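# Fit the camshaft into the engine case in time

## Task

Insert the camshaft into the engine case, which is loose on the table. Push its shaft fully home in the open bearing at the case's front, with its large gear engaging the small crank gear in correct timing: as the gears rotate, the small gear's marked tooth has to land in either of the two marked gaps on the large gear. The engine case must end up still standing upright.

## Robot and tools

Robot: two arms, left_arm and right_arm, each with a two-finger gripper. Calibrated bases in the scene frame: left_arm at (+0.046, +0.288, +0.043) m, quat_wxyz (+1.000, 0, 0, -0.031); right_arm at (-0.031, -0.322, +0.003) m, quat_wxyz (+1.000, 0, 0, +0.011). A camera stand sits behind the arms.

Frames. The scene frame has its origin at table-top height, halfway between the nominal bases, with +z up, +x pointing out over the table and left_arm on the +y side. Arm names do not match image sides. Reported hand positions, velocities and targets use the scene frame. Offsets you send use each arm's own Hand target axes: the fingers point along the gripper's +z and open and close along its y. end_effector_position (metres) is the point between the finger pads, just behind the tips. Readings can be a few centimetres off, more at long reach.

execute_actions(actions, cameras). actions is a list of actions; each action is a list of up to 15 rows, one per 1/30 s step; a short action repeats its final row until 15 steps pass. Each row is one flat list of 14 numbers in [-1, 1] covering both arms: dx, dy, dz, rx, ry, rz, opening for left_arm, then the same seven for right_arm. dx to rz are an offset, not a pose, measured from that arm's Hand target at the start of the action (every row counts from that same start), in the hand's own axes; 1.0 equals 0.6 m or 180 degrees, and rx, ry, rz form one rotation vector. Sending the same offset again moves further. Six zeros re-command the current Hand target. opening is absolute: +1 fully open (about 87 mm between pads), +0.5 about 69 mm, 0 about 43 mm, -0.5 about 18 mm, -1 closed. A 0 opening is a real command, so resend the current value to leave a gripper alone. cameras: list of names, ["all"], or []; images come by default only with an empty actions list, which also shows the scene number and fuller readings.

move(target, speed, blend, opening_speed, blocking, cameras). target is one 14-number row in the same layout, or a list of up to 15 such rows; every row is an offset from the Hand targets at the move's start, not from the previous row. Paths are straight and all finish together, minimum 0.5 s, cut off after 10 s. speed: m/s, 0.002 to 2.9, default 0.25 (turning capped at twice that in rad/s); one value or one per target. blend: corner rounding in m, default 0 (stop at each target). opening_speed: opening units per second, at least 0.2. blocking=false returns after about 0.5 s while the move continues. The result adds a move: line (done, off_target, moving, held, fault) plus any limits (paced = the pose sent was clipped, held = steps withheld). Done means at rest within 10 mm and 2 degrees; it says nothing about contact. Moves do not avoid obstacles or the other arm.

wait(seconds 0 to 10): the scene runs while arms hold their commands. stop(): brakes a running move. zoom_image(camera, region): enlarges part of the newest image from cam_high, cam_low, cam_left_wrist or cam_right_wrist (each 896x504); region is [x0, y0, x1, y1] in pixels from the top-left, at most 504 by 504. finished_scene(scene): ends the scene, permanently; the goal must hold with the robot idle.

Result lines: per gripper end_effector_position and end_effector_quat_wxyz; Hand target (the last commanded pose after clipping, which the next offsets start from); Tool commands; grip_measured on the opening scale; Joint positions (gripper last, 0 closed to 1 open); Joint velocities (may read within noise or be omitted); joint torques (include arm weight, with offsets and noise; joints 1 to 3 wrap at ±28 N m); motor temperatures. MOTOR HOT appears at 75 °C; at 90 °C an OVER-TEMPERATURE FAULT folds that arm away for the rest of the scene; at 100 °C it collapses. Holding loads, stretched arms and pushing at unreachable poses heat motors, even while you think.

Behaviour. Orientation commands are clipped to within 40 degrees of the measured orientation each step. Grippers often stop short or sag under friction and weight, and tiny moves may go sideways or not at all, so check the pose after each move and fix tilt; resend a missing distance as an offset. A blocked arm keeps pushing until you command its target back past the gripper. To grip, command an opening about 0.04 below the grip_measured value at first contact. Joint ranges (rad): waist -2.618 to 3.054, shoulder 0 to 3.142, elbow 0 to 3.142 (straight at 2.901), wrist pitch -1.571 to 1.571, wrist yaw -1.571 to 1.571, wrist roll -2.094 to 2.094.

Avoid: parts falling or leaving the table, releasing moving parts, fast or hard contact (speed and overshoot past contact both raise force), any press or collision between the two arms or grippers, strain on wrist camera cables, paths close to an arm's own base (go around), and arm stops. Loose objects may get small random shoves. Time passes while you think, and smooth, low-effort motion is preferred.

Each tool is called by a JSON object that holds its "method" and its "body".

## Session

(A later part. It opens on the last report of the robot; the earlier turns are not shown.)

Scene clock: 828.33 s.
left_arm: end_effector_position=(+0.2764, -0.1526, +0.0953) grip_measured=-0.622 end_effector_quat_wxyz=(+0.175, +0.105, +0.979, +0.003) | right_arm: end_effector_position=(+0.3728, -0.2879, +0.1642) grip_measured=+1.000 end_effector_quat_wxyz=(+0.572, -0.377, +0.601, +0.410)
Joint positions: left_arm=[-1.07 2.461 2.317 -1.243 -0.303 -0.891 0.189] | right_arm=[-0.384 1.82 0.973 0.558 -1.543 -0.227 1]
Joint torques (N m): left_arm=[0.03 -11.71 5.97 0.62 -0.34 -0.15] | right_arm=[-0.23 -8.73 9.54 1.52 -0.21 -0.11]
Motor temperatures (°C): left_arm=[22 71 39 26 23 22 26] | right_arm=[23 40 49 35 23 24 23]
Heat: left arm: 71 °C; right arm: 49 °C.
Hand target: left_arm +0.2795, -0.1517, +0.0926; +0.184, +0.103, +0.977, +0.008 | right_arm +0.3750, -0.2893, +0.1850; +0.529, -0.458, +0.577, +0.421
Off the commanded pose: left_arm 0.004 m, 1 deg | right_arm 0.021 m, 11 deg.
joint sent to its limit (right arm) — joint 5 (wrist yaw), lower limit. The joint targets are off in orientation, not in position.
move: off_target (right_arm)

{"method": "move", "body": {"target": [0.0047,0,0.0125,0,0,0,-0.75,0,0,0,0,0,0,1], "speed": 0.1, "cameras": ["cam_low","cam_left_wrist"]}}

{"method": "zoom_image", "body": {"camera": "cam_low", "region": [330, 230, 430, 300]}}

Scene clock: 842.93 s.
left_arm: end_effector_position=(+0.2762, -0.1523, +0.0848) grip_measured=-0.622 end_effector_quat_wxyz=(+0.174, +0.105, +0.979, +0.005) | right_arm: end_effector_position=(+0.3727, -0.2880, +0.1641) grip_measured=+1.000 end_effector_quat_wxyz=(+0.572, -0.377, +0.602, +0.410)
Joint positions: left_arm=[-1.07 2.461 2.276 -1.206 -0.303 -0.891 0.189] | right_arm=[-0.384 1.816 0.984 0.495 -1.543 -0.275 1]
Joint torques (N m): left_arm=[0.14 -12.08 5.98 0.63 -0.33 -0.11] | right_arm=[-0.21 -8.7 9.58 1.5 -0.24 -0.1]
Motor temperatures (°C): left_arm=[22 72 39 26 23 22 26] | right_arm=[23 39 48 35 23 24 23]
Heat: left arm: 72 °C; right arm: 48 °C.
Hand target: left_arm +0.2796, -0.1513, +0.0846; +0.184, +0.103, +0.977, +0.008 | right_arm +0.3750, -0.2893, +0.1850; +0.529, -0.458, +0.577, +0.421
Off the commanded pose: left_arm 0.004 m, 1 deg | right_arm 0.021 m, 11 deg.
joint sent to its limit (right arm) — joint 5 (wrist yaw), lower limit. The joint targets are off in orientation, not in position.
move: off_target (right_arm)
camera_calibration:
cam_left_wrist: T_world_to_cam=[[-0.196617, -0.979586, -0.0418585, -0.0967946], [-0.855983, 0.150675, 0.494561, 0.240146], [-0.478158, 0.133069, -0.868134, 0.36525], [0, 0, 0, 1]] pos_world=[0.361177, -0.179606, 0.194267]
Images, in order (width x height): cam_low 896x504, cam_left_wrist 896x504.

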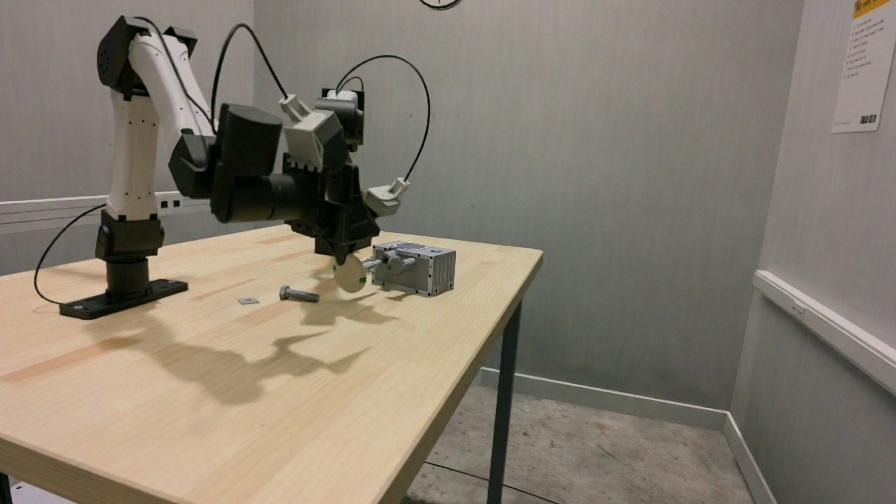

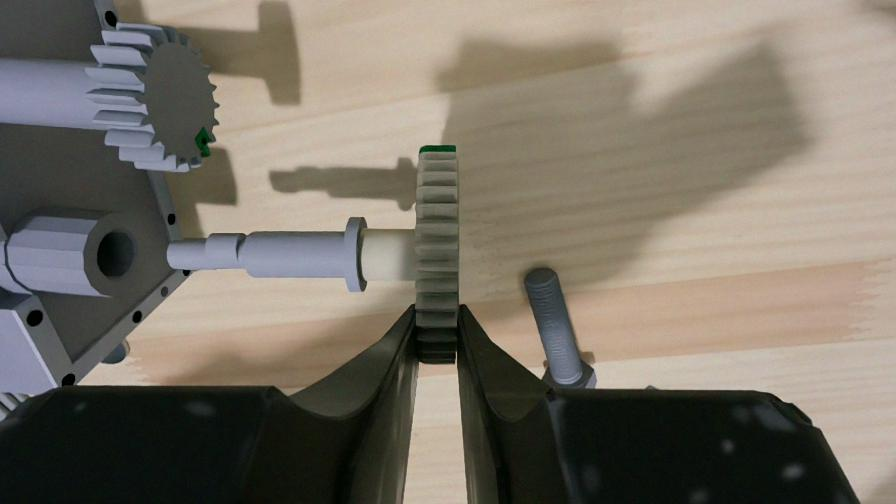

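Scaled by 5.040 from the camera's 896x504 image, which has a finer 1280x720 frame.

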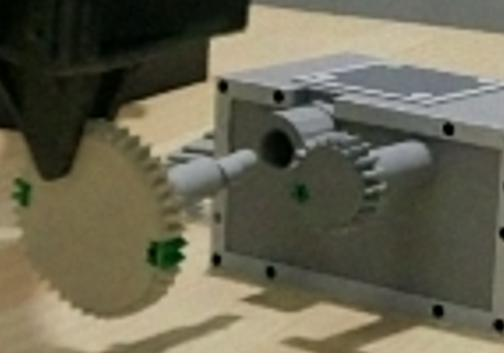

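{"method": "move", "body": {"target": [0.0077,0,-0.003,0.0058,0,0.0156,-0.75,0,0,0,0,0,0,1], "speed": 0.1, "cameras": ["cam_low","cam_left_wrist"]}}

{"method": "zoom_image", "body": {"camera": "cam_low", "region": [330, 230, 430, 300]}}

{"method": "zoom_image", "body": {"camera": "cam_left_wrist", "region": [0, 20, 400, 370]}}

Scene clock: 868.57 s.
left_arm: end_effector_position=(+0.2749, -0.1476, +0.0714) grip_measured=-0.622 end_effector_quat_wxyz=(+0.170, +0.121, +0.978, +0.014) | right_arm: end_effector_position=(+0.3727, -0.2880, +0.1641) grip_measured=+1.000 end_effector_quat_wxyz=(+0.572, -0.377, +0.602, +0.410)
Joint positions: left_arm=[-1.07 2.461 2.223 -1.17 -0.303 -0.862 0.189] | right_arm=[-0.384 1.816 0.984 0.495 -1.543 -0.275 1]
Joint torques (N m): left_arm=[-0.42 -14.35 5.83 0.62 -0.24 0.13] | right_arm=[-0.23 -8.75 9.1 1.64 -0.24 -0.01]
Motor temperatures (°C): left_arm=[22 76 38 26 23 22 26] | right_arm=[23 41 47 35 23 24 23]
Heat: left arm: 76 °C; right arm: 47 °C. Fold the left arm in close to its base, or ease its load, before you think long.
Hand target: left_arm +0.2748, -0.1503, +0.0847; +0.183, +0.129, +0.975, +0.004 | right_arm +0.3747, -0.2886, +0.1848; +0.585, -0.400, +0.585, +0.395 (not the last commanded pose)
Off the commanded pose: left_arm 0.013 m, 2 deg | right_arm 0.021 m, 11 deg.
MOTOR HOT: joint 2 (shoulder) of the left arm reports 76 °C; the controller's stop level is 90 °C. To cool a motor, set the load down, stop pushing, or move to a pose that needs little force.
move: off_target (left_arm, right_arm)
camera_calibration:
cam_left_wrist: T_world_to_cam=[[-0.223888, -0.972437, -0.0651144, -0.0827758], [-0.84841, 0.16158, 0.504075, 0.243765], [-0.47966, 0.1681, -0.861202, 0.357429], [0, 0, 0, 1]] pos_world=[0.359725, -0.179966, 0.179553]
Images, in order (width x height): cam_low 896x504, cam_left_wrist 896x504.

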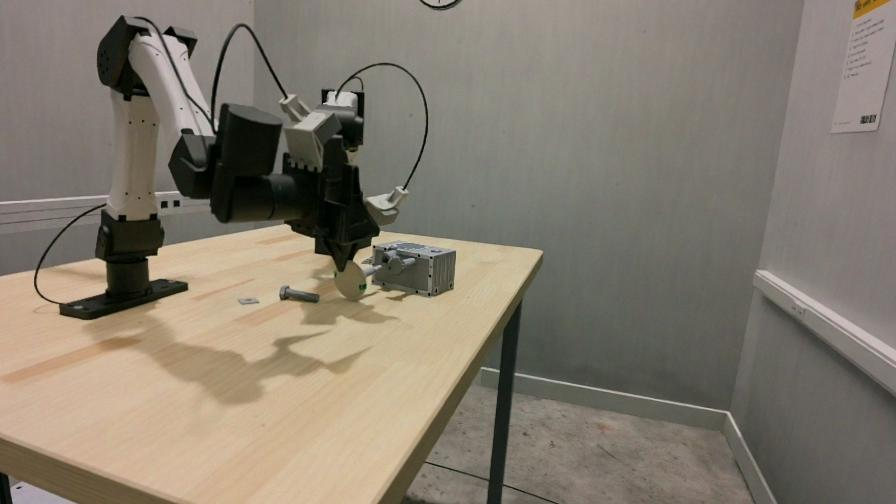

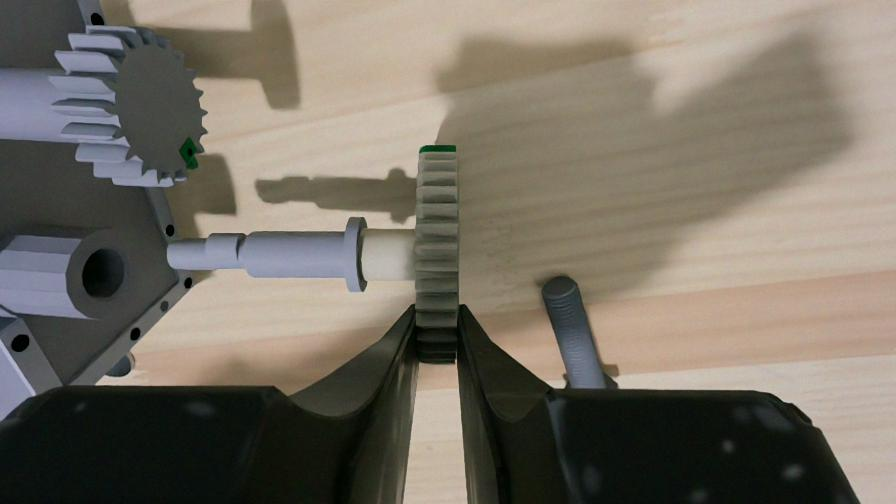

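Scaled by 5.040 from the camera's 896x504 image, which has a finer 1280x720 frame.

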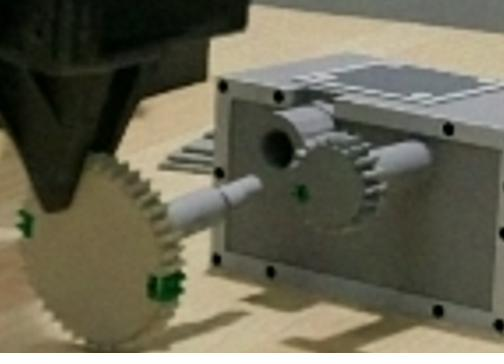

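Scaled by 1.260 from the camera's 896x504 image, which has a finer 1280x720 frame.

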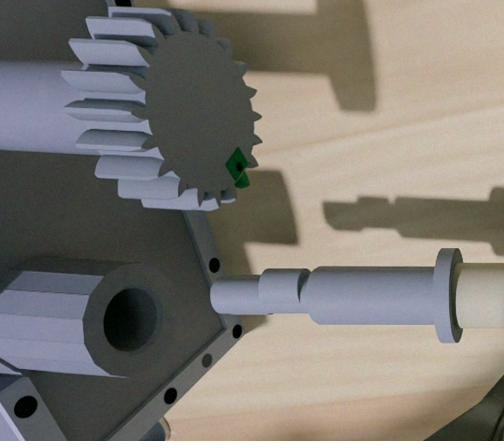

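{"method": "move", "body": {"target": [[-0.056,-0.025,-0.123,0,0,0,-0.75,0,0,0,0,0,0,1],[0.2313,0.279,-0.2988,0,0,0,-0.75,0,0,0,0,0,0,1]], "speed": 0.3, "blend": 0.02}}

Scene clock: 913.90 s.
left_arm: end_effector_position=(+0.1265, +0.0480, +0.2124) grip_measured=-0.622 end_effector_quat_wxyz=(+0.175, +0.130, +0.976, -0.007) | right_arm: end_effector_position=(+0.3727, -0.2880, +0.1641) grip_measured=+1.000 end_effector_quat_wxyz=(+0.572, -0.377, +0.602, +0.410)
Joint positions: left_arm=[-1.271 1.449 1.391 -1.367 -0.322 -1.044 0.189] | right_arm=[-0.384 1.816 0.984 0.495 -1.543 -0.275 1]
Joint torques (N m): left_arm=[-0.43 -5.2 5.79 0.36 -0.36 -0.17] | right_arm=[-0.21 -8.76 9.1 1.64 -0.24 -0.01]
Motor temperatures (°C): left_arm=[22 89 36 26 23 22 26] | right_arm=[23 42 46 35 23 24 23]
Heat: left arm: 89 °C; right arm: 46 °C. Fold the left arm in close to its base, or ease its load, before you think long.
Hand target: left_arm +0.1275, +0.0537, +0.2116; +0.183, +0.129, +0.975, +0.004 | right_arm +0.3747, -0.2886, +0.1848; +0.585, -0.400, +0.585, +0.395
Off the commanded pose: left_arm 0.006 m, 2 deg | right_arm 0.021 m, 4 deg.
MOTOR HOT: still on. Joint 2 (shoulder) of the left arm reports 89 °C.
move: off_target (right_arm)

{"method": "wait", "body": {"seconds": 10}}

{"method": "wait", "body": {"seconds": 10}}

Scene clock: 969.23 s.
left_arm: end_effector_position=(+0.1265, +0.0480, +0.2124) grip_measured=-0.622 end_effector_quat_wxyz=(+0.175, +0.130, +0.976, -0.007) | right_arm: end_effector_position=(+0.3727, -0.2880, +0.1641) grip_measured=+1.000 end_effector_quat_wxyz=(+0.572, -0.377, +0.602, +0.410)
Joint positions: left_arm=[-1.271 1.449 1.391 -1.367 -0.322 -1.045 0.189] | right_arm=[-0.384 1.816 0.984 0.495 -1.543 -0.275 1]
Joint torques (N m): left_arm=[-0.54 -5.15 5.75 0.37 -0.4 -0.22] | right_arm=[-0.21 -8.76 9.1 1.64 -0.24 -0.01]
Motor temperatures (°C): left_arm=[22 62 37 25 23 22 26] | right_arm=[23 42 46 35 23 24 23]
Heat: left arm: 62 °C; right arm: 46 °C.
Hand target: left_arm +0.1275, +0.0537, +0.2116; +0.183, +0.128, +0.975, +0.004 | right_arm +0.3747, -0.2886, +0.1848; +0.585, -0.400, +0.585, +0.395
Tool commands: left_gripper/opening=-0.75 right_gripper/opening=+1.0
Off the commanded pose: left_arm 0.006 m, 2 deg | right_arm 0.021 m, 4 deg.
MOTOR HOT: cleared for the motors of the left arm.
wait: 10.00 s; at rest from the start

Scene clock: 979.23 s.
left_arm: end_effector_position=(+0.1265, +0.0480, +0.2124) grip_measured=-0.622 end_effector_quat_wxyz=(+0.175, +0.130, +0.976, -0.007) | right_arm: end_effector_position=(+0.3727, -0.2880, +0.1641) grip_measured=+1.000 end_effector_quat_wxyz=(+0.572, -0.377, +0.602, +0.410)
Joint positions: left_arm=[-1.271 1.449 1.391 -1.367 -0.322 -1.045 0.189] | right_arm=[-0.384 1.816 0.984 0.495 -1.543 -0.275 1]
Joint torques (N m): left_arm=[-0.55 -5.29 5.7 0.3 -0.35 -0.22] | right_arm=[-0.2 -8.76 9.1 1.64 -0.24 -0.02]
Motor temperatures (°C): left_arm=[22 60 37 25 23 22 26] | right_arm=[23 43 47 35 23 24 23]
Heat: left arm: 60 °C; right arm: 47 °C.
Hand target: left_arm +0.1275, +0.0537, +0.2116; +0.183, +0.128, +0.975, +0.004 | right_arm +0.3747, -0.2886, +0.1848; +0.585, -0.400, +0.585, +0.395
Tool commands: left_gripper/opening=-0.75 right_gripper/opening=+1.0
Off the commanded pose: left_arm 0.006 m, 2 deg | right_arm 0.021 m, 4 deg.
wait: 10.00 s; at rest by 0.17 s

{"method": "move", "body": {"target": [0.02,0.10,-0.08,0,0,0,-0.75,0,0,0,0,0,0,1], "speed": 0.2, "cameras": ["cam_high"]}}

Scene clock: 991.67 s.
left_arm: end_effector_position=(+0.1133, +0.1104, +0.2550) grip_measured=-0.622 end_effector_quat_wxyz=(+0.186, +0.128, +0.974, -0.032) | right_arm: end_effector_position=(+0.3727, -0.2880, +0.1641) grip_measured=+1.000 end_effector_quat_wxyz=(+0.572, -0.377, +0.602, +0.410)
Joint positions: left_arm=[-1.262 1.212 1.387 -1.54 -0.322 -1.029 0.189] | right_arm=[-0.384 1.816 0.984 0.495 -1.543 -0.275 1]
Joint torques (N m): left_arm=[0.8 -2.59 6.37 0.37 -0.15 0.11] | right_arm=[-0.21 -8.76 9.1 1.64 -0.23 -0.01]
Motor temperatures (°C): left_arm=[22 59 37 25 23 22 26] | right_arm=[23 43 47 35 23 24 23]
Heat: left arm: 59 °C; right arm: 47 °C.
Hand target: left_arm +0.1144, +0.1166, +0.2553; +0.183, +0.129, +0.975, +0.004 | right_arm +0.3747, -0.2886, +0.1848; +0.585, -0.400, +0.585, +0.395
Off the commanded pose: left_arm 0.006 m, 4 deg | right_arm 0.021 m, 4 deg.
joint sent to its limit (left arm) — joint 4 (wrist pitch), lower limit. The joint targets are off in orientation, not in position.
move: off_target (left_arm, right_arm)
Images, in order (width x height): cam_high 896x504.

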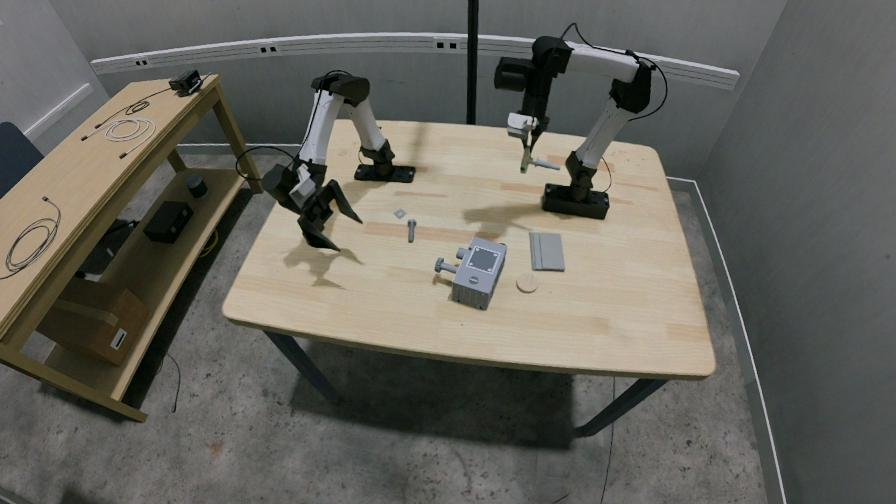

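{"method": "wait", "body": {"seconds": 10}}

{"method": "wait", "body": {"seconds": 10}}

{"method": "wait", "body": {"seconds": 10}}

{"method": "wait", "body": {"seconds": 10}}

Scene clock: 1013.67 s.
left_arm: end_effector_position=(+0.1133, +0.1105, +0.2549) grip_measured=-0.622 end_effector_quat_wxyz=(+0.186, +0.129, +0.974, -0.032) | right_arm: end_effector_position=(+0.3727, -0.2880, +0.1641) grip_measured=+1.000 end_effector_quat_wxyz=(+0.572, -0.377, +0.602, +0.410)
Joint positions: left_arm=[-1.262 1.212 1.387 -1.54 -0.322 -1.028 0.189] | right_arm=[-0.384 1.816 0.984 0.495 -1.543 -0.275 1]
Joint torques (N m): left_arm=[0.99 -2.48 6.42 0.37 -0.24 0.05] | right_arm=[-0.2 -8.76 9.1 1.64 -0.24 -0.01]
Motor temperatures (°C): left_arm=[22 54 36 25 23 22 26] | right_arm=[23 43 47 35 23 24 23]
Heat: left arm: 54 °C; right arm: 47 °C.
Hand target: left_arm +0.1144, +0.1167, +0.2553; +0.183, +0.129, +0.975, +0.004 | right_arm +0.3747, -0.2886, +0.1848; +0.585, -0.400, +0.585, +0.395
Tool commands: left_gripper/opening=-0.75 right_gripper/opening=+1.0
Off the commanded pose: left_arm 0.006 m, 4 deg | right_arm 0.021 m, 4 deg.
wait: 10.00 s; at rest from the start

Scene clock: 1023.67 s.
left_arm: end_effector_position=(+0.1133, +0.1105, +0.2549) grip_measured=-0.622 end_effector_quat_wxyz=(+0.186, +0.129, +0.974, -0.032) | right_arm: end_effector_position=(+0.3727, -0.2880, +0.1641) grip_measured=+1.000 end_effector_quat_wxyz=(+0.572, -0.377, +0.602, +0.410)
Joint positions: left_arm=[-1.262 1.212 1.387 -1.54 -0.322 -1.028 0.189] | right_arm=[-0.384 1.816 0.984 0.495 -1.543 -0.275 1]
Joint torques (N m): left_arm=[0.94 -2.52 6.43 0.42 -0.18 0.07] | right_arm=[-0.2 -8.76 9.1 1.64 -0.24 -0.01]
Heat: left arm: 52 °C; right arm: 47 °C.
Hand target: left_arm +0.1144, +0.1167, +0.2553; +0.183, +0.129, +0.975, +0.004 | right_arm +0.3747, -0.2886, +0.1848; +0.585, -0.400, +0.585, +0.395
Tool commands: left_gripper/opening=-0.75 right_gripper/opening=+1.0
Off the commanded pose: left_arm 0.006 m, 4 deg | right_arm 0.021 m, 4 deg.
wait: 10.00 s; at rest by 0.17 s

Scene clock: 1033.67 s.
left_arm: end_effector_position=(+0.1133, +0.1105, +0.2549) grip_measured=-0.622 end_effector_quat_wxyz=(+0.186, +0.129, +0.974, -0.032) | right_arm: end_effector_position=(+0.3727, -0.2880, +0.1641) grip_measured=+1.000 end_effector_quat_wxyz=(+0.572, -0.377, +0.602, +0.410)
Joint positions: left_arm=[-1.262 1.212 1.387 -1.54 -0.322 -1.028 0.189] | right_arm=[-0.384 1.816 0.984 0.495 -1.543 -0.275 1]
Joint torques (N m): left_arm=[0.88 -2.43 6.27 0.39 -0.19 0.03] | right_arm=[-0.2 -8.76 9.09 1.64 -0.24 -0.01]
Heat: left arm: 51 °C; right arm: 47 °C.
Hand target: left_arm +0.1144, +0.1167, +0.2553; +0.183, +0.129, +0.975, +0.004 | right_arm +0.3747, -0.2886, +0.1848; +0.585, -0.400, +0.585, +0.395
Tool commands: left_gripper/opening=-0.75 right_gripper/opening=+1.0
Off the commanded pose: left_arm 0.006 m, 4 deg | right_arm 0.021 m, 4 deg.
wait: 10.00 s; at rest by 0.17 s

Scene clock: 1043.67 s.
left_arm: end_effector_position=(+0.1133, +0.1105, +0.2549) grip_measured=-0.622 end_effector_quat_wxyz=(+0.186, +0.129, +0.974, -0.032) | right_arm: end_effector_position=(+0.3727, -0.2880, +0.1641) grip_measured=+1.000 end_effector_quat_wxyz=(+0.572, -0.377, +0.602, +0.410)
Joint positions: left_arm=[-1.262 1.212 1.387 -1.54 -0.322 -1.028 0.189] | right_arm=[-0.384 1.816 0.984 0.495 -1.543 -0.275 1]
Joint torques (N m): left_arm=[0.8 -2.62 6.45 0.38 -0.23 0.09] | right_arm=[-0.2 -8.77 9.1 1.64 -0.24 -0.01]
Heat: left arm: 50 °C; right arm: 47 °C.
Hand target: left_arm +0.1144, +0.1167, +0.2553; +0.183, +0.129, +0.975, +0.004 | right_arm +0.3747, -0.2886, +0.1848; +0.585, -0.400, +0.585, +0.395
Tool commands: left_gripper/opening=-0.75 right_gripper/opening=+1.0
Off the commanded pose: left_arm 0.006 m, 4 deg | right_arm 0.021 m, 4 deg.
wait: 10.00 s; at rest by 0.17 s

{"method": "move", "body": {"target": [[-0.2915,-0.4232,0.2745,-0.022,0,0,-0.75,0,0,0,0,0,0,1],[-0.2625,-0.4277,0.3508,-0.022,0,0,-0.75,0,0,0,0,0,0,1],[-0.2607,-0.3775,0.353,-0.022,0,0,-0.75,0,0,0,0,0,0,1]], "speed": [0.3,0.15,0.1], "blend": [0.02,0.01,0], "cameras": ["cam_low","cam_left_wrist"]}}

{"method": "zoom_image", "body": {"camera": "cam_low", "region": [330, 230, 430, 300]}}

Scene clock: 1068.90 s.
left_arm: end_effector_position=(+0.2696, -0.1500, +0.0841) grip_measured=-0.622 end_effector_quat_wxyz=(+0.168, +0.119, +0.977, +0.047) | right_arm: end_effector_position=(+0.3727, -0.2880, +0.1641) grip_measured=+1.000 end_effector_quat_wxyz=(+0.572, -0.377, +0.602, +0.410)
Joint positions: left_arm=[-1.093 2.582 2.495 -1.39 -0.339 -0.897 0.189] | right_arm=[-0.384 1.816 0.984 0.495 -1.543 -0.275 1]
Joint torques (N m): left_arm=[0.14 -15.19 5.83 0.47 -0.37 0.07] | right_arm=[-0.21 -8.76 9.1 1.64 -0.24 -0.01]
Heat: left arm: 51 °C; right arm: 47 °C.
Hand target: left_arm +0.2746, -0.1502, +0.1011; +0.187, +0.122, +0.974, +0.037 | right_arm +0.3747, -0.2886, +0.1848; +0.585, -0.400, +0.585, +0.395
Off the commanded pose: left_arm 0.017 m, 3 deg | right_arm 0.021 m, 4 deg.
move: off_target (left_arm, right_arm)
camera_calibration:
cam_left_wrist: T_world_to_cam=[[-0.208791, -0.969474, -0.128557, -0.0837304], [-0.853115, 0.116288, 0.508598, 0.227368], [-0.478123, 0.215865, -0.851352, 0.372221], [0, 0, 0, 1]] pos_world=[0.354457, -0.187964, 0.190488]
Images, in order (width x height): cam_low 896x504, cam_left_wrist 896x504.

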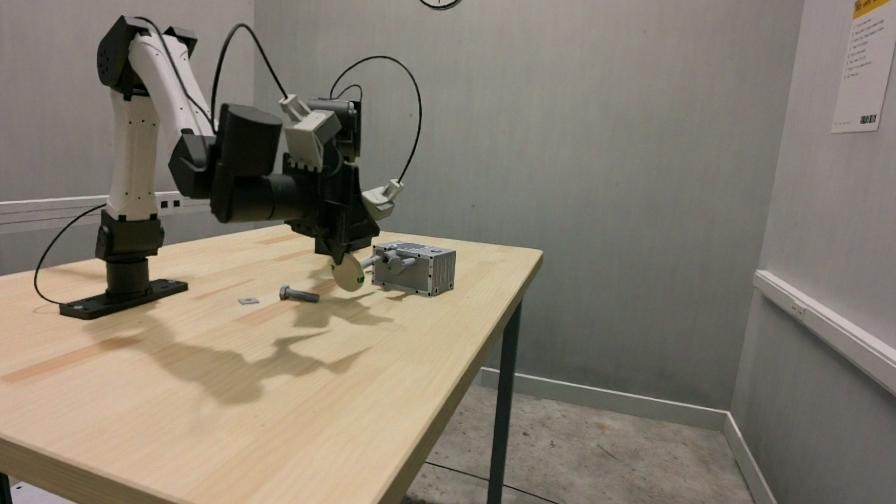

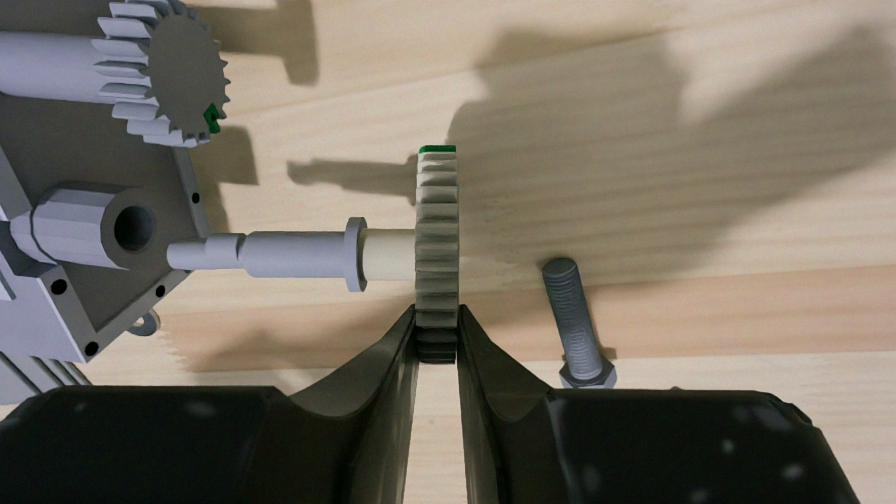

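Scaled by 5.040 from the camera's 896x504 image, which has a finer 1280x720 frame.

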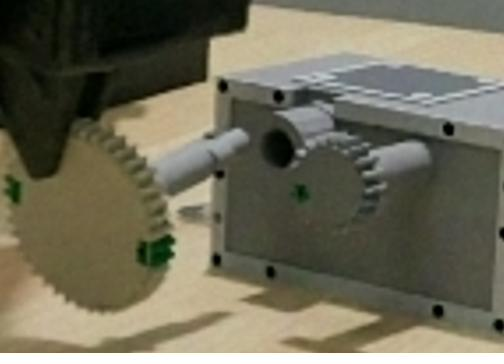

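{"method": "move", "body": {"target": [-0.002,0.0058,-0.0057,0.0445,-0.001,0.0103,-0.75,0,0,0,0,0,0,1], "speed": 0.15, "cameras": ["cam_low","cam_left_wrist"]}}

{"method": "zoom_image", "body": {"camera": "cam_low", "region": [330, 230, 430, 300]}}

Scene clock: 1092.77 s.
left_arm: end_effector_position=(+0.2733, -0.1453, +0.0893) grip_measured=-0.622 end_effector_quat_wxyz=(+0.172, +0.148, +0.974, -0.010) | right_arm: end_effector_position=(+0.3727, -0.2880, +0.1641) grip_measured=+1.000 end_effector_quat_wxyz=(+0.572, -0.377, +0.602, +0.410)
Joint positions: left_arm=[-1.064 2.382 2.15 -1.124 -0.272 -0.795 0.189] | right_arm=[-0.384 1.816 0.984 0.495 -1.543 -0.275 1]
Joint torques (N m): left_arm=[0.4 -14.35 5.96 0.68 0.02 0.09] | right_arm=[-0.2 -8.77 9.1 1.64 -0.24 -0.01]
Motor temperatures (°C): left_arm=[22 73 36 25 23 22 26] | right_arm=[23 43 47 36 23 24 23]
Heat: left arm: 73 °C; right arm: 47 °C.
Hand target: left_arm +0.2750, -0.1473, +0.1050; +0.179, +0.151, +0.972, -0.028 | right_arm +0.3747, -0.2886, +0.1848; +0.585, -0.400, +0.585, +0.395
Off the commanded pose: left_arm 0.016 m, 2 deg | right_arm 0.021 m, 4 deg.
move: off_target (left_arm, right_arm)
camera_calibration:
cam_left_wrist: T_world_to_cam=[[-0.284337, -0.958317, -0.0279354, -0.0644549], [-0.835153, 0.233274, 0.498099, 0.240399], [-0.47082, 0.164958, -0.86667, 0.369387], [0, 0, 0, 1]] pos_world=[0.356358, -0.178781, 0.198594]
Images, in order (width x height): cam_low 896x504, cam_left_wrist 896x504.

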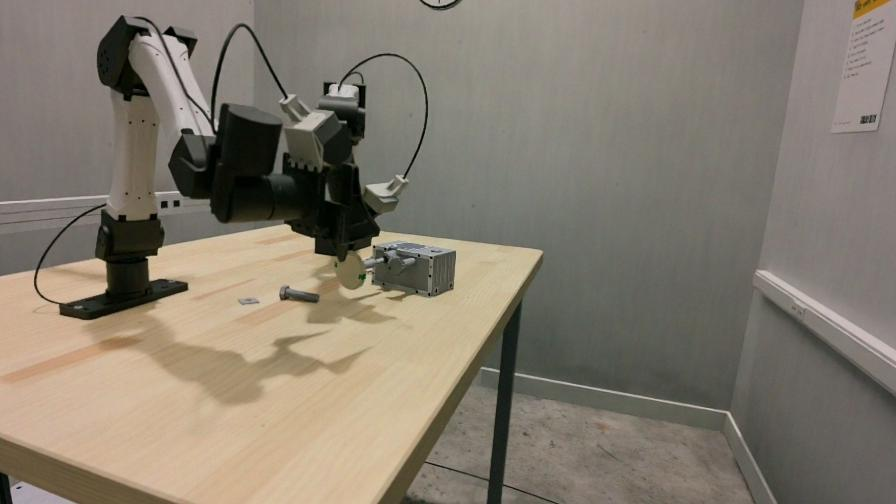

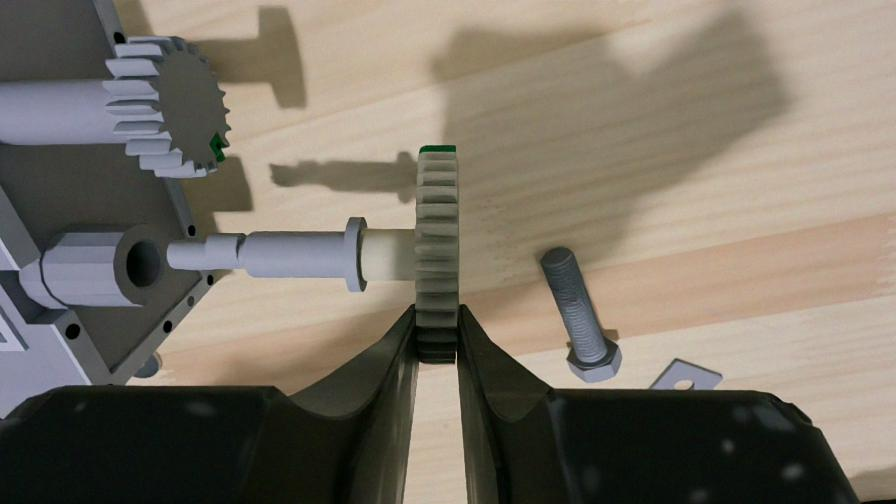

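Scaled by 5.040 from the camera's 896x504 image, which has a finer 1280x720 frame.

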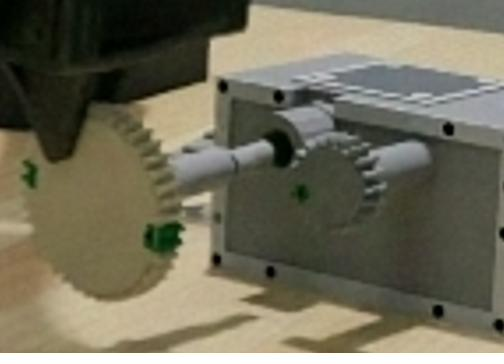

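{"method": "move", "body": {"target": [0.003,0.0213,-0.0028,0,0,0,-0.75,0,0,0,0,0,0,1], "speed": 0.08, "cameras": ["cam_low","cam_left_wrist"]}}

{"method": "zoom_image", "body": {"camera": "cam_low", "region": [330, 230, 430, 300]}}

Scene clock: 1119.53 s.
left_arm: end_effector_position=(+0.2817, +0.2691, +0.1198) grip_measured=-0.604 end_effector_quat_wxyz=(+0.627, +0.014, +0.778, -0.031) | right_arm: end_effector_position=(+0.3727, -0.2880, +0.1641) grip_measured=+1.000 end_effector_quat_wxyz=(+0.572, -0.377, +0.602, +0.410)
Joint positions: left_arm=[-0.024 -0.016 -0.014 -0.214 -0.018 -0.036 0.198] | right_arm=[-0.384 1.816 0.984 0.495 -1.543 -0.275 1]
Joint torques (N m): left_arm=[0.2 -0.34 0.29 -0.11 0.13 -0.1] | right_arm=[-0.21 -8.76 9.09 1.64 -0.24 -0.02]
Motor temperatures (°C): left_arm=[22 82 36 27 23 22 26] | right_arm=[23 44 47 36 23 24 23]
Heat: left arm: 82 °C; right arm: 47 °C.
Hand target: left_arm +0.2817, +0.2691, +0.1198; +0.627, +0.014, +0.778, -0.031 (not the last commanded pose) | right_arm +0.3747, -0.2886, +0.1848; +0.585, -0.400, +0.585, +0.395
Tool commands: left_gripper/opening=-0.603804 right_gripper/opening=+1.0
Off the commanded pose: right_arm 0.021 m, 4 deg.
OVER-TEMPERATURE FAULT: ARM FOLDED TO REST. Before this call, joint 2 (shoulder) of the left arm reached 90 °C. The left arm's motors are now idle, so it may still sink, and the gripper idles too, so what it holds may stay or slip. The left arm ran none of this call's commands. The stop is over, but the left arm and its gripper will run no more commands in this scene. This fault puts only its own arm into a fault stop.
MOTOR HOT: on. Joint 2 (shoulder) of the left arm reports 82 °C.
move: fault (left_arm), off_target (right_arm)
camera_calibration:
cam_left_wrist: T_world_to_cam=[[-0.0606989, -0.997347, 0.0401898, 0.275173], [-0.880745, 0.0345692, -0.472328, 0.318053], [0.469685, -0.0640667, -0.880506, 0.129728], [0, 0, 0, 1]] pos_world=[0.235895, 0.271759, 0.253392]
Images, in order (width x height): cam_low 896x504, cam_left_wrist 896x504.

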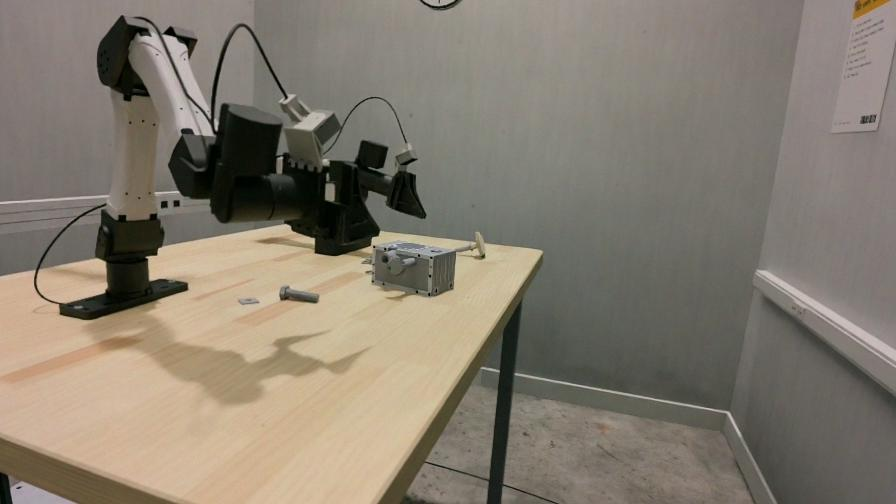

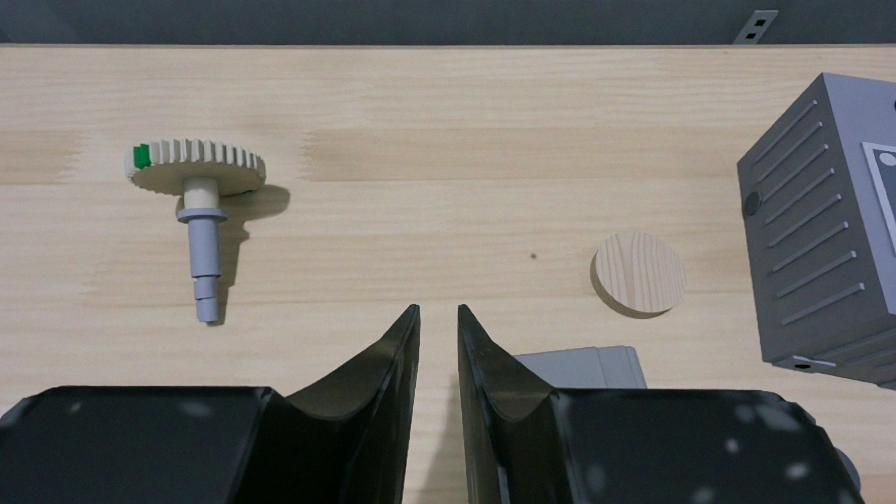

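Scaled by 5.040 from the camera's 896x504 image, which has a finer 1280x720 frame.

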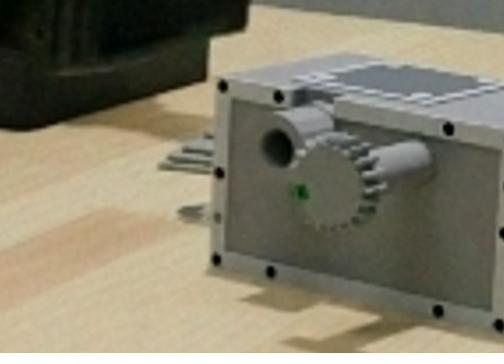

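{"method": "execute_actions", "body": {"actions": [], "cameras": ["cam_high","cam_low"]}}

{"method": "zoom_image", "body": {"camera": "cam_high", "region": [420, 180, 680, 330]}}

{"method": "zoom_image", "body": {"camera": "cam_low", "region": [400, 200, 560, 290]}}

Scene clock: 1155.23 s.
left_arm: end_effector_position=(+0.2817, +0.2691, +0.1198) grip_measured=-0.604 end_effector_quat_wxyz=(+0.627, +0.014, +0.778, -0.031) | right_arm: end_effector_position=(+0.3727, -0.2880, +0.1641) grip_measured=+1.000 end_effector_quat_wxyz=(+0.572, -0.377, +0.602, +0.410)
Joint positions: left_arm=[-0.024 -0.016 -0.014 -0.214 -0.018 -0.036 0.198] | right_arm=[-0.384 1.816 0.984 0.495 -1.543 -0.275 1]
Joint velocities: left_arm=[-0.012 0.002 -0.002 -0.007 -0.154 -0.007 -0.011] | right_arm=[within noise]
Joint torques (N m): left_arm=[0.02 -0.09 0.13 -0.09 0.1 -0.11] | right_arm=[-0.21 -8.76 9.1 1.64 -0.24 -0.01]
Motor temperatures (°C): left_arm=[22 58 33 25 23 22 25] | right_arm=[23 44 47 36 23 24 23]
Heat: left arm: 58 °C; right arm: 47 °C.
Hand target: left_arm +0.2817, +0.2691, +0.1198; +0.627, +0.014, +0.778, -0.031 (not the last commanded pose) | right_arm +0.3747, -0.2886, +0.1848; +0.585, -0.400, +0.585, +0.395
Tool commands: left_gripper/opening=-0.603804 right_gripper/opening=+1.0
Off the commanded pose: right_arm 0.021 m, 4 deg.
OVER-TEMPERATURE FAULT: ARM FOLDED TO REST. As an earlier result told, the left arm's stop is over, but it will run no more commands in this scene.
Images, in order (width x height): cam_high 896x504, cam_low 896x504.

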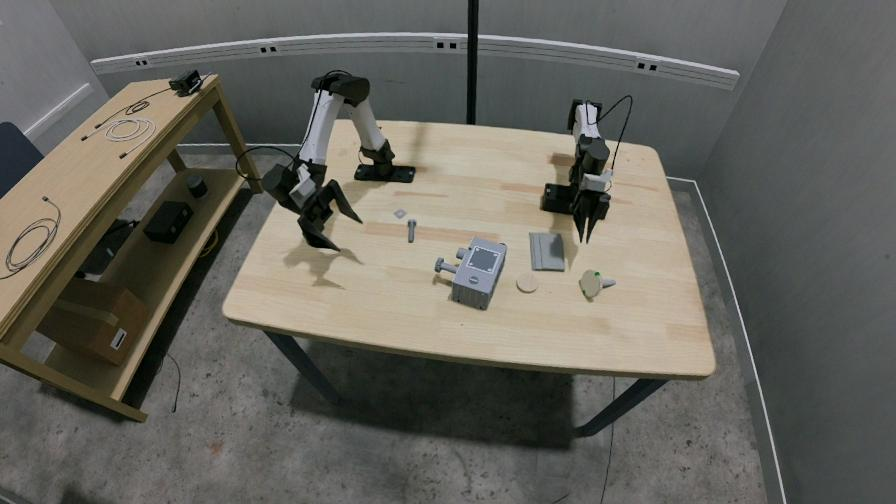

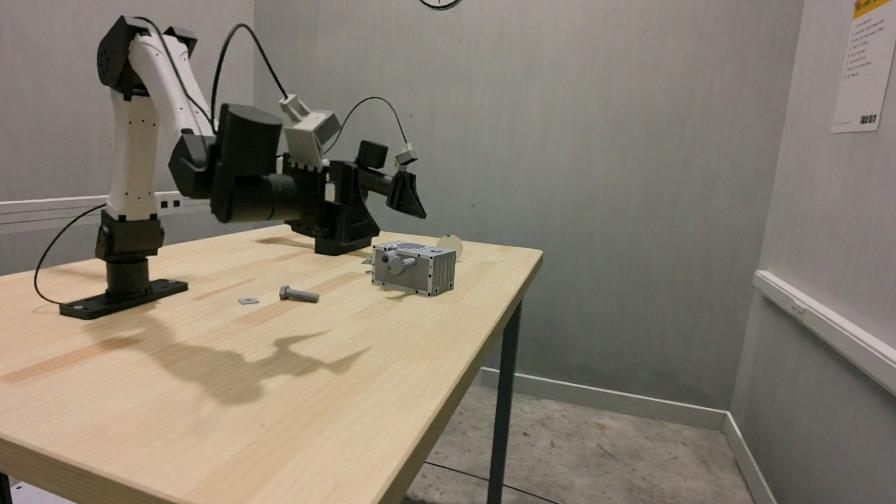

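Scaled by 1.938 from the camera's 896x504 image, which has a finer 1280x720 frame.

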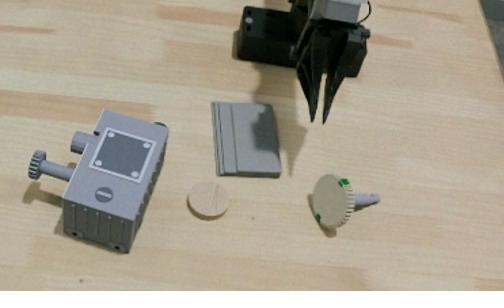

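Scaled by 3.150 from the camera's 896x504 image, which has a finer 1280x720 frame.

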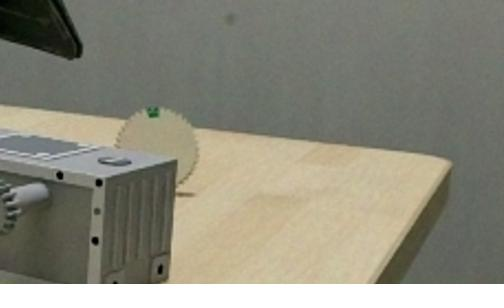

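{"method": "wait", "body": {"seconds": 0.5, "cameras": ["cam_left_wrist","cam_high"]}}

{"method": "zoom_image", "body": {"camera": "cam_high", "region": [540, 240, 660, 320]}}

Scene clock: 1165.03 s.
left_arm: end_effector_position=(+0.2817, +0.2691, +0.1198) grip_measured=-0.604 end_effector_quat_wxyz=(+0.627, +0.014, +0.778, -0.031) | right_arm: end_effector_position=(+0.3727, -0.2880, +0.1641) grip_measured=+1.000 end_effector_quat_wxyz=(+0.572, -0.377, +0.602, +0.410)
Joint positions: left_arm=[-0.024 -0.016 -0.014 -0.214 -0.018 -0.036 0.198] | right_arm=[-0.384 1.816 0.984 0.495 -1.543 -0.275 1]
Joint torques (N m): left_arm=[0.21 -0.23 0.23 -0.07 0.14 -0.09] | right_arm=[-0.21 -8.77 9.1 1.64 -0.24 -0.01]
Motor temperatures (°C): left_arm=[22 55 33 25 23 22 25] | right_arm=[23 44 47 36 23 24 23]
Heat: left arm: 55 °C; right arm: 47 °C.
Hand target: left_arm +0.2817, +0.2691, +0.1198; +0.627, +0.014, +0.778, -0.031 (not the last commanded pose) | right_arm +0.3747, -0.2886, +0.1848; +0.585, -0.400, +0.585, +0.395
Tool commands: left_gripper/opening=-0.603804 right_gripper/opening=+1.0
Off the commanded pose: right_arm 0.021 m, 4 deg.
OVER-TEMPERATURE FAULT: ARM FOLDED TO REST. As an earlier result told, the left arm's stop is over, but it will run no more commands in this scene.
wait: 0.50 s; at rest from the start
camera_calibration:
cam_left_wrist: T_world_to_cam=[[-0.0606989, -0.997347, 0.0401898, 0.275173], [-0.880745, 0.0345692, -0.472328, 0.318053], [0.469685, -0.0640667, -0.880506, 0.129728], [0, 0, 0, 1]] pos_world=[0.235895, 0.271759, 0.253392]
Images, in order (width x height): cam_high 896x504, cam_left_wrist 896x504.

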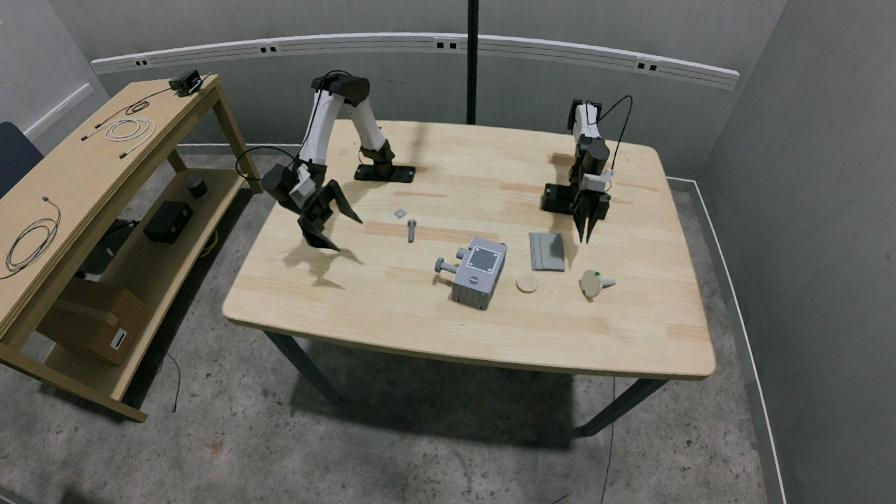

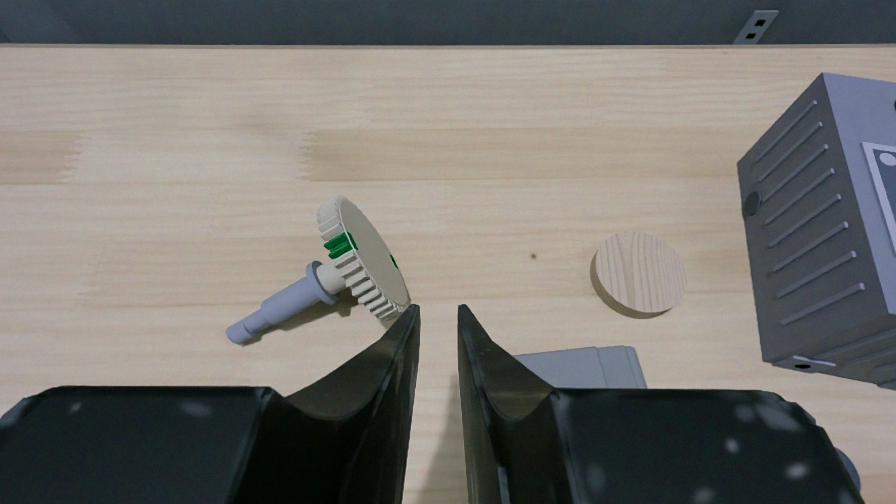

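Scaled by 4.200 from the camera's 896x504 image, which has a finer 1280x720 frame.

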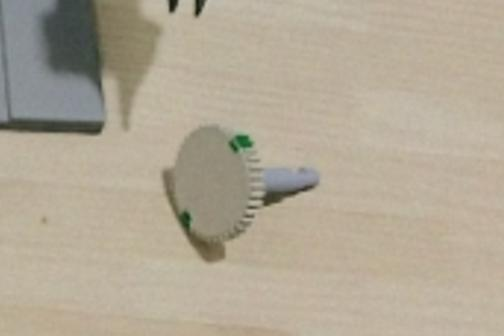

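{"method": "move", "body": {"target": [[0,0,0,0,0,0,-0.6,-0.0525,0.167,0.40,-0.1542,0.1884,-0.047,1],[0,0,0,0,0,0,-0.6,0.105,0.335,0.7745,-0.1542,0.1884,-0.047,1]], "speed": 0.4, "blend": [0.05,0], "cameras": ["cam_high","cam_left_wrist","cam_right_wrist"]}}

Scene clock: 1259.23 s.
left_arm: end_effector_position=(+0.2817, +0.2691, +0.1198) grip_measured=-0.604 end_effector_quat_wxyz=(+0.627, +0.014, +0.778, -0.031) | right_arm: end_effector_position=(+0.3542, +0.2169, +0.1072) grip_measured=+1.000 end_effector_quat_wxyz=(-0.349, +0.644, -0.583, -0.351)
Joint positions: left_arm=[-0.024 -0.016 -0.014 -0.214 -0.018 -0.036 0.198] | right_arm=[0.789 2.786 2.836 -0.761 -0.676 -0.54 1]
Joint torques (N m): left_arm=[0.2 -0.12 0.12 -0.08 0.12 -0.08] | right_arm=[-0.51 -11.51 10.3 1.85 -0.06 0.11]
Motor temperatures (°C): left_arm=[22 45 31 24 23 22 24] | right_arm=[23 44 48 36 23 24 23]
Heat: left arm: 45 °C; right arm: 48 °C.
Hand target: left_arm +0.2817, +0.2691, +0.1198; +0.627, +0.014, +0.778, -0.031 | right_arm +0.3598, +0.2169, +0.1185; -0.306, +0.664, -0.588, -0.346
Tool commands: left_gripper/opening=-0.603804 right_gripper/opening=+1.0
Off the commanded pose: right_arm 0.013 m, 6 deg.
OVER-TEMPERATURE FAULT: ARM FOLDED TO REST. As an earlier result told, the left arm's stop is over, but it will run no more commands in this scene. The left arm ran none of this call's commands.
elbow stopped short (right arm): the move would have taken joint 3 (elbow) straighter than the controller allows.
move: fault (left_arm), off_target (right_arm)
camera_calibration:
cam_left_wrist: T_world_to_cam=[[-0.0606989, -0.997347, 0.0401898, 0.275173], [-0.880745, 0.0345692, -0.472328, 0.318053], [0.469685, -0.0640667, -0.880506, 0.129728], [0, 0, 0, 1]] pos_world=[0.235895, 0.271759, 0.253392]
cam_right_wrist: T_world_to_cam=[[0.995053, 0.0993412, -0.000950213, -0.370142], [0.0978607, -0.981781, -0.162875, 0.214839], [-0.0171131, 0.161977, -0.986646, 0.222011], [0, 0, 0, 1]] pos_world=[0.351086, 0.211734, 0.253687]
Images, in order (width x height): cam_high 896x504, cam_left_wrist 896x504, cam_right_wrist 896x504.

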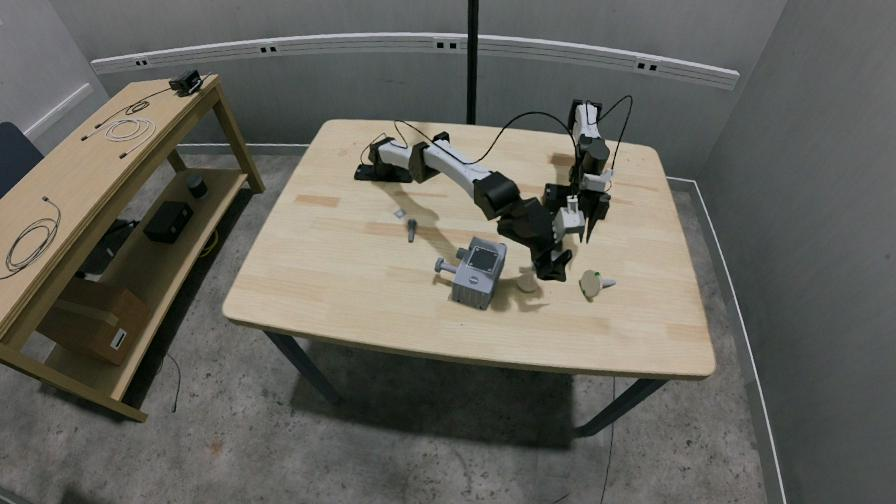

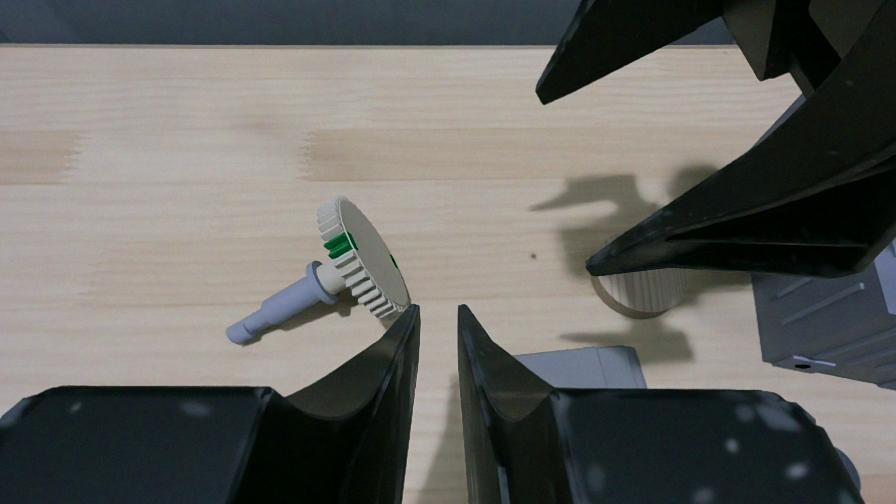

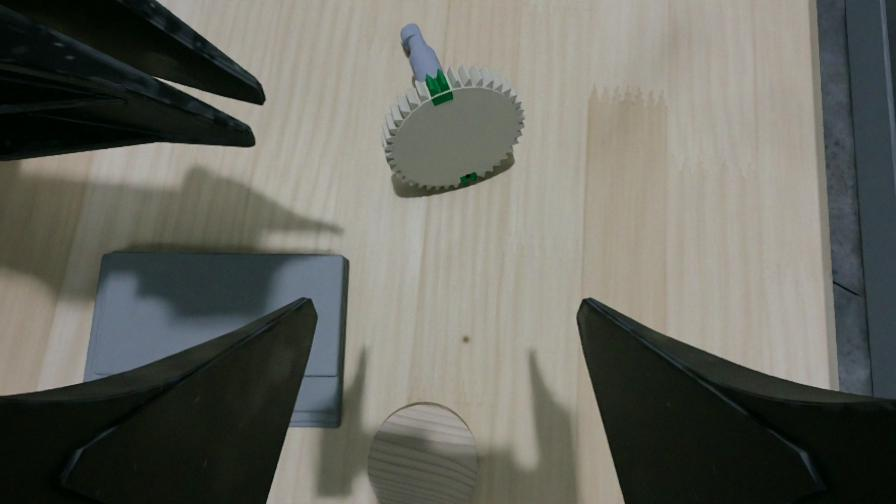

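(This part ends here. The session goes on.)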